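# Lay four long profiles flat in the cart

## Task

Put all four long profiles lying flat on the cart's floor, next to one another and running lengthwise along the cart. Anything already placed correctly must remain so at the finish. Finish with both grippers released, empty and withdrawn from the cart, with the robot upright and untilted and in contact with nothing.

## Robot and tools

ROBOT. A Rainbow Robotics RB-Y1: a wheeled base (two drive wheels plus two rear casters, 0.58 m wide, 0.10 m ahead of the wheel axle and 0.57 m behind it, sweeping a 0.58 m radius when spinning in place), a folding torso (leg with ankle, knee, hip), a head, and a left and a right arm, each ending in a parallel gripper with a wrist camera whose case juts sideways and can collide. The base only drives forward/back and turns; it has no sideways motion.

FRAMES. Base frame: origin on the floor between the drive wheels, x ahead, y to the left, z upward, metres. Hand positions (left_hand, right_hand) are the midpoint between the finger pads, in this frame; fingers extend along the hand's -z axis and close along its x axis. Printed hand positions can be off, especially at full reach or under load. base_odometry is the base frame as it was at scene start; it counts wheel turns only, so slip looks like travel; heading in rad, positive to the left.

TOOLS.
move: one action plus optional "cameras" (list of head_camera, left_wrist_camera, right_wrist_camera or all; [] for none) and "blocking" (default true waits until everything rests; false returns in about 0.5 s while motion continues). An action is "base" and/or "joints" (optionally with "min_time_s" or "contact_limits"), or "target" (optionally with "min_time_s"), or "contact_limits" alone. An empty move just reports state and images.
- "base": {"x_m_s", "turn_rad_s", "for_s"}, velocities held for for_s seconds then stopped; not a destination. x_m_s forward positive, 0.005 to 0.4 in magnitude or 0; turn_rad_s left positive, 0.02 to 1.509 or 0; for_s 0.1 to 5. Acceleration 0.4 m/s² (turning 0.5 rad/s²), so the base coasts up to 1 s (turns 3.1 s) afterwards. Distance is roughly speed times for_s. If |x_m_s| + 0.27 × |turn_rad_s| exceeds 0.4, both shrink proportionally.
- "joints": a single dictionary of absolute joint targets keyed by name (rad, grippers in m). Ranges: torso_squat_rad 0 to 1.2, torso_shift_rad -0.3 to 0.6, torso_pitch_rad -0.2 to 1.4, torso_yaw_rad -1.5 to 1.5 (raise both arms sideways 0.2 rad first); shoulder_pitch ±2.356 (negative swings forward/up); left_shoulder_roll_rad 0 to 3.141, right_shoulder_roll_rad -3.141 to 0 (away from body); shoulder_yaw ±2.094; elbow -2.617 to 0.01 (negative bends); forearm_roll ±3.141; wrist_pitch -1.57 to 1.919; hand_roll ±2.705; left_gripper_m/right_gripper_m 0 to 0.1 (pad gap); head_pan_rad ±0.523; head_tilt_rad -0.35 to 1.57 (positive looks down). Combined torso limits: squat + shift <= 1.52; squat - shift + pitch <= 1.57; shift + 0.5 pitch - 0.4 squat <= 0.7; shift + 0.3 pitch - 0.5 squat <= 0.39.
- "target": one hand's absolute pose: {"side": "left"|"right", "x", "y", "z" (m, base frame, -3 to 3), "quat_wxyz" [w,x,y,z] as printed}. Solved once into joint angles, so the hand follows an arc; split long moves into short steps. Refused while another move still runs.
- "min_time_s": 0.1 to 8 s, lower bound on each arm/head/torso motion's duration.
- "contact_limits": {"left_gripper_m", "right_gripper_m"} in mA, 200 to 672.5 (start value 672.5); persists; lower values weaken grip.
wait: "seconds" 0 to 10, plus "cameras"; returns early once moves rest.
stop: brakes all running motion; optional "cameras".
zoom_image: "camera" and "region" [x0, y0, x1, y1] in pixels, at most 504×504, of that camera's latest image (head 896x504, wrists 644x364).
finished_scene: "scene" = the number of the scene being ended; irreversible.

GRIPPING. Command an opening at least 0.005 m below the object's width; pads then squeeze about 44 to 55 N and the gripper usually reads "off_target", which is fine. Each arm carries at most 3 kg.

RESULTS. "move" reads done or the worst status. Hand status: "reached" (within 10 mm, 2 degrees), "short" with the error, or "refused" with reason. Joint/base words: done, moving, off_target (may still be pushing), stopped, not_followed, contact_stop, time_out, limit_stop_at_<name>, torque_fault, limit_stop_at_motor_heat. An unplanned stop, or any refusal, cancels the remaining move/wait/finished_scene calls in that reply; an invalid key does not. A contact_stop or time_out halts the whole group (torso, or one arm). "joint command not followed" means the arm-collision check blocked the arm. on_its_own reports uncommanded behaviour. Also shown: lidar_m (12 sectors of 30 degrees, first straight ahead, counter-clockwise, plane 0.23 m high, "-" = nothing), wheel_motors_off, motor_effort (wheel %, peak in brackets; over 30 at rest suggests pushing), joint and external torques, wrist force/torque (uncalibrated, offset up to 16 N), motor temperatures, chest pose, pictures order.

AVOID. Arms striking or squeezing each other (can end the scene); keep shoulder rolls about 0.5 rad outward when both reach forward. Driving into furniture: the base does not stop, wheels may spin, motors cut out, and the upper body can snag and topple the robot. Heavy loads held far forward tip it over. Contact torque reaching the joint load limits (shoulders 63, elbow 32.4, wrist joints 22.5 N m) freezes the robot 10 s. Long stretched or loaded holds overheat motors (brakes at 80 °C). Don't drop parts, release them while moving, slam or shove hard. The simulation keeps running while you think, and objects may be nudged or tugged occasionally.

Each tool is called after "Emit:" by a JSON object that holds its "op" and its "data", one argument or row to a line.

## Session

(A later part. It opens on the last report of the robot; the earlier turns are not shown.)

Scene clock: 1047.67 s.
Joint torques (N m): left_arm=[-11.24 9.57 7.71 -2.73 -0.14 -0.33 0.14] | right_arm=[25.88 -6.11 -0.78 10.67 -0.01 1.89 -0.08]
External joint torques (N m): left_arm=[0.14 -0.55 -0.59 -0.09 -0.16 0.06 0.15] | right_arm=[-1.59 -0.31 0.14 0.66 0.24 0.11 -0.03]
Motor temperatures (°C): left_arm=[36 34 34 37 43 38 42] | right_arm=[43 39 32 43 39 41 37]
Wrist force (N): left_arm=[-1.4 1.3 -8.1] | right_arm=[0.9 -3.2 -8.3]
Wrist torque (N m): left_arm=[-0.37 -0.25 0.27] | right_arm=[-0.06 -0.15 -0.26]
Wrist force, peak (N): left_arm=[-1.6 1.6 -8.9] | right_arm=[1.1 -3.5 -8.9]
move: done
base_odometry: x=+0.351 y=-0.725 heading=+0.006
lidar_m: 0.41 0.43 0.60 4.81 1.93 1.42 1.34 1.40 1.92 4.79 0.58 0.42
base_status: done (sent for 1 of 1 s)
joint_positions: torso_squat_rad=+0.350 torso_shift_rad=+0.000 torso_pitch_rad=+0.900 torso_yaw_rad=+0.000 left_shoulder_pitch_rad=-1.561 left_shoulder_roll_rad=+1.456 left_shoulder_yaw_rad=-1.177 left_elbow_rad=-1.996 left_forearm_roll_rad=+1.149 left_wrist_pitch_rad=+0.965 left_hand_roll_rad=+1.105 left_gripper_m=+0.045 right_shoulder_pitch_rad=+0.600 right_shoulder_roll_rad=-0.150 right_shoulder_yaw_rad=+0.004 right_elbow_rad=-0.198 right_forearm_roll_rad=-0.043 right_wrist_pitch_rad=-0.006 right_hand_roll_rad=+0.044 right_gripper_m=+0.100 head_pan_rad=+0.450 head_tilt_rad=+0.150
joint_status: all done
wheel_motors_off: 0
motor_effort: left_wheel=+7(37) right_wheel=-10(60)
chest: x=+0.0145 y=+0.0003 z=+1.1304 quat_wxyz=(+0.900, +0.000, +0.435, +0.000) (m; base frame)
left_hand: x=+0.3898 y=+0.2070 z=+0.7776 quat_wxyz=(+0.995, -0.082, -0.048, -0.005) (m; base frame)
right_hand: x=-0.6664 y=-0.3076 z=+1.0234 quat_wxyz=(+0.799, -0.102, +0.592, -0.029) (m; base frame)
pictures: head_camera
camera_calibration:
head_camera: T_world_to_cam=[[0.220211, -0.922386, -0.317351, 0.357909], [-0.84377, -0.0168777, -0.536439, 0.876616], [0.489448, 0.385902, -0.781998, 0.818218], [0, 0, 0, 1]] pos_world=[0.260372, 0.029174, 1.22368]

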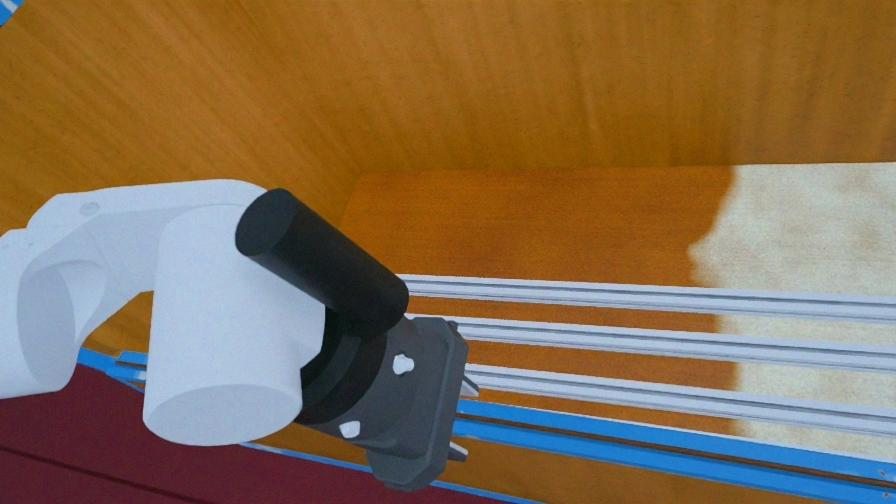

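Emit:
{"op": "move", "data": {
  "base": {"x_m_s":-0.3,"for_s":1.4},
  "cameras": []
}}

Emit:
{"op": "move", "data": {
  "joints": {"left_shoulder_pitch_rad":-0.5,"left_shoulder_roll_rad":0.5,"left_shoulder_yaw_rad":0.1,"left_elbow_rad":-1.2,"left_forearm_roll_rad":0,"left_wrist_pitch_rad":-0.6,"left_hand_roll_rad":-1.3,"right_shoulder_pitch_rad":0.2},
  "min_time_s": 3,
  "cameras": ["head_camera"]
}}

Emit:
{"op": "move", "data": {
  "joints": {"torso_squat_rad":0.1,"torso_pitch_rad":0.3,"head_tilt_rad":0.7,"head_pan_rad":0.2},
  "cameras": ["head_camera"]
}}

Emit:
{"op": "zoom_image", "data": {
  "camera": "head_camera",
  "region": [200, 50, 700, 330]
}}

Scene clock: 1057.47 s.
Joint torques (N m): left_arm=[-10.97 9.29 7.49 -2.64 -0.11 -0.4 0.16] | right_arm=[25.76 -5.91 -0.99 10.94 0.06 1.86 0.22]
External joint torques (N m): left_arm=[0.41 -0.84 -0.81 -0.01 -0.12 -0.01 0.17] | right_arm=[-1.71 -0.11 -0.07 0.92 0.31 0.08 0.27]
Motor temperatures (°C): left_arm=[36 34 34 37 43 38 42] | right_arm=[43 39 32 43 39 41 36]
Wrist force (N): left_arm=[-1.9 1.6 -8.2] | right_arm=[1.1 -3.5 -8.3]
Wrist torque (N m): left_arm=[-0.39 -0.30 0.28] | right_arm=[-0.02 -0.12 -0.27]
Wrist force, peak (N): left_arm=[-2.0 2.1 -8.7] | right_arm=[1.1 -3.5 -8.9]
move: done
base_odometry: x=-0.069 y=-0.728 heading=+0.007
lidar_m: 0.83 0.87 1.61 3.59 1.34 0.98 0.92 0.96 1.33 3.67 2.32 0.86
base_status: done (sent for 1.4 of 1.4 s)
joint_positions: torso_squat_rad=+0.350 torso_shift_rad=+0.000 torso_pitch_rad=+0.900 torso_yaw_rad=+0.000 left_shoulder_pitch_rad=-1.561 left_shoulder_roll_rad=+1.456 left_shoulder_yaw_rad=-1.177 left_elbow_rad=-1.996 left_forearm_roll_rad=+1.149 left_wrist_pitch_rad=+0.965 left_hand_roll_rad=+1.105 left_gripper_m=+0.045 right_shoulder_pitch_rad=+0.600 right_shoulder_roll_rad=-0.150 right_shoulder_yaw_rad=+0.004 right_elbow_rad=-0.198 right_forearm_roll_rad=-0.043 right_wrist_pitch_rad=-0.006 right_hand_roll_rad=+0.044 right_gripper_m=+0.100 head_pan_rad=+0.450 head_tilt_rad=+0.150
joint_status: not commanded
wheel_motors_off: 0
motor_effort: left_wheel=+13(48) right_wheel=-10(33)
chest: x=+0.0144 y=+0.0003 z=+1.1304 quat_wxyz=(+0.900, +0.000, +0.435, +0.000) (m; base frame)
left_hand: x=+0.3898 y=+0.2069 z=+0.7777 quat_wxyz=(+0.995, -0.082, -0.048, -0.005) (m; base frame)
right_hand: x=-0.6665 y=-0.3076 z=+1.0233 quat_wxyz=(+0.799, -0.102, +0.592, -0.029) (m; base frame)
pictures: none
No camera images: "cameras" was empty.

Scene clock: 1060.77 s.
Joint torques (N m): left_arm=[-0.92 7.17 4.26 -6.46 0.22 -1.71 0] | right_arm=[22 -3.92 -0.36 9.37 0.14 1.59 -0.14]
External joint torques (N m): left_arm=[0.05 -0.8 0.25 -0.22 -0.27 -0.01 -0.02] | right_arm=[-1.97 -0.08 0.34 0.62 0.34 0.14 -0.09]
Motor temperatures (°C): left_arm=[36 34 34 37 43 38 42] | right_arm=[43 39 32 43 39 41 36]
Wrist force (N): left_arm=[-0.3 -5.7 -3.8] | right_arm=[-0.2 -3.6 -10.5]
Wrist torque (N m): left_arm=[0.09 -0.18 0.17] | right_arm=[-0.01 -0.20 -0.28]
Wrist force, peak (N): left_arm=[-3.0 1.7 -8.3] | right_arm=[-0.1 -4.0 -10.8]
move: done
base_odometry: x=-0.069 y=-0.728 heading=+0.007
lidar_m: 0.83 0.87 1.61 3.59 1.33 0.98 0.92 0.95 1.32 3.68 2.31 0.87
base_status: not commanded
joint_positions: torso_squat_rad=+0.350 torso_shift_rad=+0.000 torso_pitch_rad=+0.900 torso_yaw_rad=+0.000 left_shoulder_pitch_rad=-0.500 left_shoulder_roll_rad=+0.500 left_shoulder_yaw_rad=+0.100 left_elbow_rad=-1.200 left_forearm_roll_rad=+0.000 left_wrist_pitch_rad=-0.600 left_hand_roll_rad=-1.300 left_gripper_m=+0.045 right_shoulder_pitch_rad=+0.200 right_shoulder_roll_rad=-0.150 right_shoulder_yaw_rad=+0.004 right_elbow_rad=-0.198 right_forearm_roll_rad=-0.043 right_wrist_pitch_rad=-0.006 right_hand_roll_rad=+0.044 right_gripper_m=+0.100 head_pan_rad=+0.450 head_tilt_rad=+0.150
joint_status: all done
wheel_motors_off: 0
motor_effort: left_wheel=+13(14) right_wheel=-12(13)
chest: x=+0.0144 y=+0.0003 z=+1.1304 quat_wxyz=(+0.900, +0.000, +0.435, +0.000) (m; base frame)
left_hand: x=+0.4189 y=+0.3353 z=+0.7085 quat_wxyz=(+0.453, +0.445, -0.467, -0.616) (m; base frame)
right_hand: x=-0.5463 y=-0.3348 z=+0.7520 quat_wxyz=(+0.900, -0.077, +0.429, +0.018) (m; base frame)
pictures: head_camera
camera_calibration:
head_camera: T_world_to_cam=[[0.220259, -0.922385, -0.317319, 0.357896], [-0.843691, -0.0168784, -0.536563, 0.876711], [0.489562, 0.385902, -0.781926, 0.81819], [0, 0, 0, 1]] pos_world=[0.260289, 0.0291743, 1.22374]

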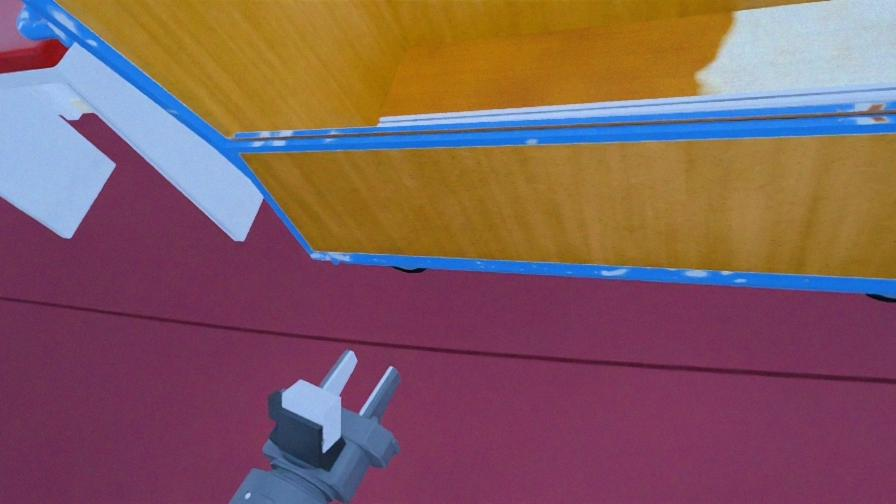

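Scene clock: 1063.60 s.
Joint torques (N m): left_arm=[-13.5 8.58 4.74 -8.58 0.28 -1.63 0.14] | right_arm=[10.41 -5.31 -0.08 4.34 0.15 0.62 0.18]
External joint torques (N m): left_arm=[-0.5 -1.85 0.14 -0.05 -0.29 -0.2 0.12] | right_arm=[-0.88 -0.36 0.52 0.23 0.23 0.14 0.2]
Motor temperatures (°C): left_arm=[36 34 34 37 43 38 42] | right_arm=[43 39 32 42 39 41 36]
Wrist force (N): left_arm=[0.4 -5.0 -0.1] | right_arm=[-3.5 -3.3 -12.6]
Wrist torque (N m): left_arm=[0.04 -0.14 0.21] | right_arm=[0.00 -0.42 -0.31]
Wrist force, peak (N): left_arm=[-0.3 -6.4 -3.0] | right_arm=[-3.2 -3.5 -12.8]
move: done
base_odometry: x=-0.069 y=-0.728 heading=+0.007
lidar_m: 0.83 0.87 1.60 3.58 1.33 0.98 0.92 0.97 1.32 3.67 2.31 0.85
base_status: not commanded
joint_positions: torso_squat_rad=+0.100 torso_shift_rad=+0.000 torso_pitch_rad=+0.300 torso_yaw_rad=+0.000 left_shoulder_pitch_rad=-0.500 left_shoulder_roll_rad=+0.500 left_shoulder_yaw_rad=+0.100 left_elbow_rad=-1.200 left_forearm_roll_rad=+0.000 left_wrist_pitch_rad=-0.600 left_hand_roll_rad=-1.300 left_gripper_m=+0.045 right_shoulder_pitch_rad=+0.200 right_shoulder_roll_rad=-0.150 right_shoulder_yaw_rad=+0.004 right_elbow_rad=-0.198 right_forearm_roll_rad=-0.043 right_wrist_pitch_rad=-0.006 right_hand_roll_rad=+0.044 right_gripper_m=+0.100 head_pan_rad=+0.200 head_tilt_rad=+0.700
joint_status: all done
wheel_motors_off: 0
motor_effort: left_wheel=+13(13) right_wheel=-13(15)
chest: x=-0.1365 y=+0.0003 z=+1.2726 quat_wxyz=(+0.989, +0.000, +0.149, +0.000) (m; base frame)
left_hand: x=+0.4355 y=+0.3354 z=+1.1529 quat_wxyz=(+0.295, +0.607, -0.580, -0.457) (m; base frame)
right_hand: x=-0.3855 y=-0.3348 z=+0.6437 quat_wxyz=(+0.986, -0.079, +0.144, -0.005) (m; base frame)
pictures: head_camera
camera_calibration:
head_camera: T_world_to_cam=[[0.136103, -0.990096, -0.0344402, 0.0638338], [-0.807904, -0.0908041, -0.582276, 0.859774], [0.573382, 0.107074, -0.812261, 1.15714], [0, 0, 0, 1]] pos_world=[0.0224455, 0.0173732, 1.44272]

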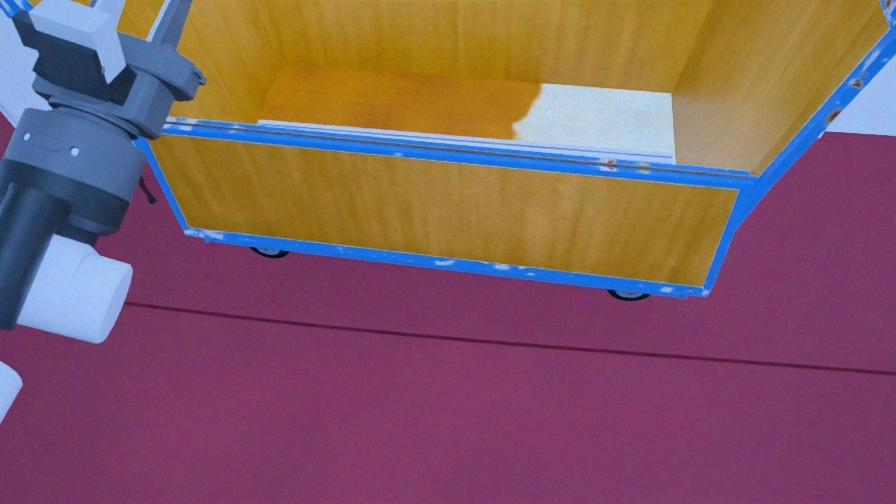

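Scaled by 1.008 from the camera's 896x504 image, which has a finer 1280x720 frame.

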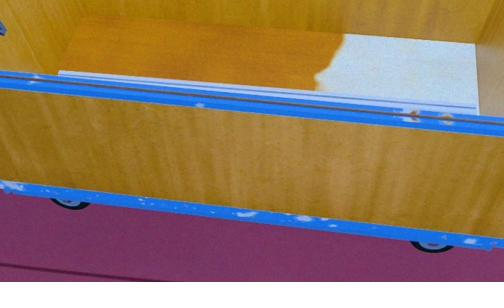

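Emit:
{"op": "move", "data": {
  "joints": {"torso_pitch_rad":0.0,"left_shoulder_pitch_rad":0.2,"left_elbow_rad":-0.5},
  "cameras": ["head_camera"]
}}

Emit:
{"op": "finished_scene", "data": {
  "scene": 1
}}

Scene clock: 1067.87 s.
Joint torques (N m): left_arm=[-0.71 11.7 3.2 -3.14 0.28 -1.35 0.31] | right_arm=[2.68 -4.88 -0.25 0.85 -0.02 -0.22 -0.1]
External joint torques (N m): left_arm=[0.1 -0.97 0.2 -0.39 -0.31 0.02 0.28] | right_arm=[-0.43 -0.02 0.21 -0.28 -0.01 -0.12 -0.11]
Motor temperatures (°C): left_arm=[36 34 34 37 43 38 42] | right_arm=[42 39 32 42 39 40 36]
Wrist force (N): left_arm=[1.3 -4.3 -5.6] | right_arm=[-5.3 -3.5 -12.6]
Wrist torque (N m): left_arm=[-0.05 -0.04 0.17] | right_arm=[0.01 -0.52 -0.33]
Wrist force, peak (N): left_arm=[-0.2 -7.2 -4.5] | right_arm=[-5.2 -3.6 -13.0]
move: done
base_odometry: x=-0.069 y=-0.728 heading=+0.007
lidar_m: 0.83 0.86 1.60 3.58 1.33 0.98 0.92 0.96 1.32 3.66 2.31 0.86
base_status: not commanded
joint_positions: torso_squat_rad=+0.100 torso_shift_rad=+0.000 torso_pitch_rad=+0.000 torso_yaw_rad=+0.000 left_shoulder_pitch_rad=+0.200 left_shoulder_roll_rad=+0.500 left_shoulder_yaw_rad=+0.100 left_elbow_rad=-0.500 left_forearm_roll_rad=+0.000 left_wrist_pitch_rad=-0.600 left_hand_roll_rad=-1.300 left_gripper_m=+0.045 right_shoulder_pitch_rad=+0.200 right_shoulder_roll_rad=-0.150 right_shoulder_yaw_rad=+0.004 right_elbow_rad=-0.198 right_forearm_roll_rad=-0.043 right_wrist_pitch_rad=-0.006 right_hand_roll_rad=+0.044 right_gripper_m=+0.100 head_pan_rad=+0.200 head_tilt_rad=+0.700
joint_status: all done
wheel_motors_off: 0
motor_effort: left_wheel=+18(21) right_wheel=-14(16)
chest: x=-0.2280 y=+0.0004 z=+1.2864 quat_wxyz=(+1.000, +0.000, +0.000, +0.000) (m; base frame)
left_hand: x=-0.0252 y=+0.5646 z=+0.7874 quat_wxyz=(+0.640, +0.454, -0.194, -0.589) (m; base frame)
right_hand: x=-0.2800 y=-0.3348 z=+0.6120 quat_wxyz=(+0.997, -0.077, -0.005, -0.017) (m; base frame)
pictures: head_camera
camera_calibration:
head_camera: T_world_to_cam=[[0.140298, -0.990082, 0.00736704, 0.0239727], [-0.599697, -0.0908949, -0.795048, 1.11511], [0.787833, 0.107126, -0.606501, 1.00503], [0, 0, 0, 1]] pos_world=[-0.126436, 0.0174276, 1.49594]

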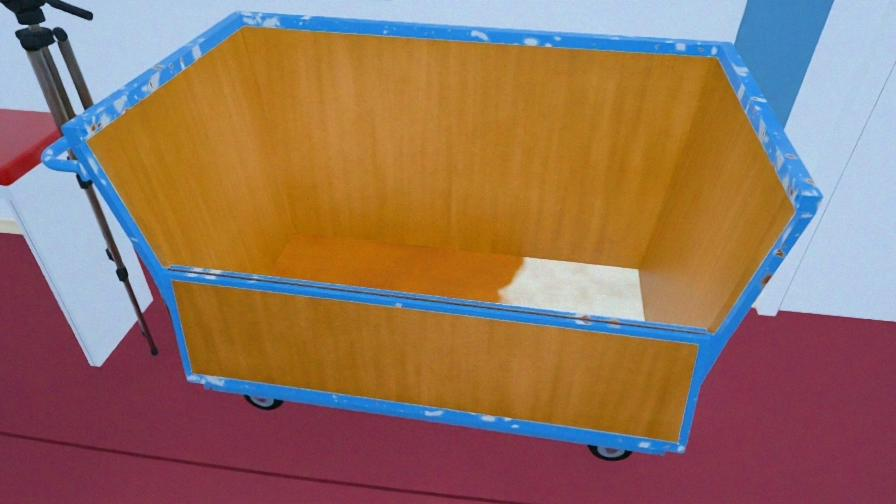

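The scene is finished: the task was done.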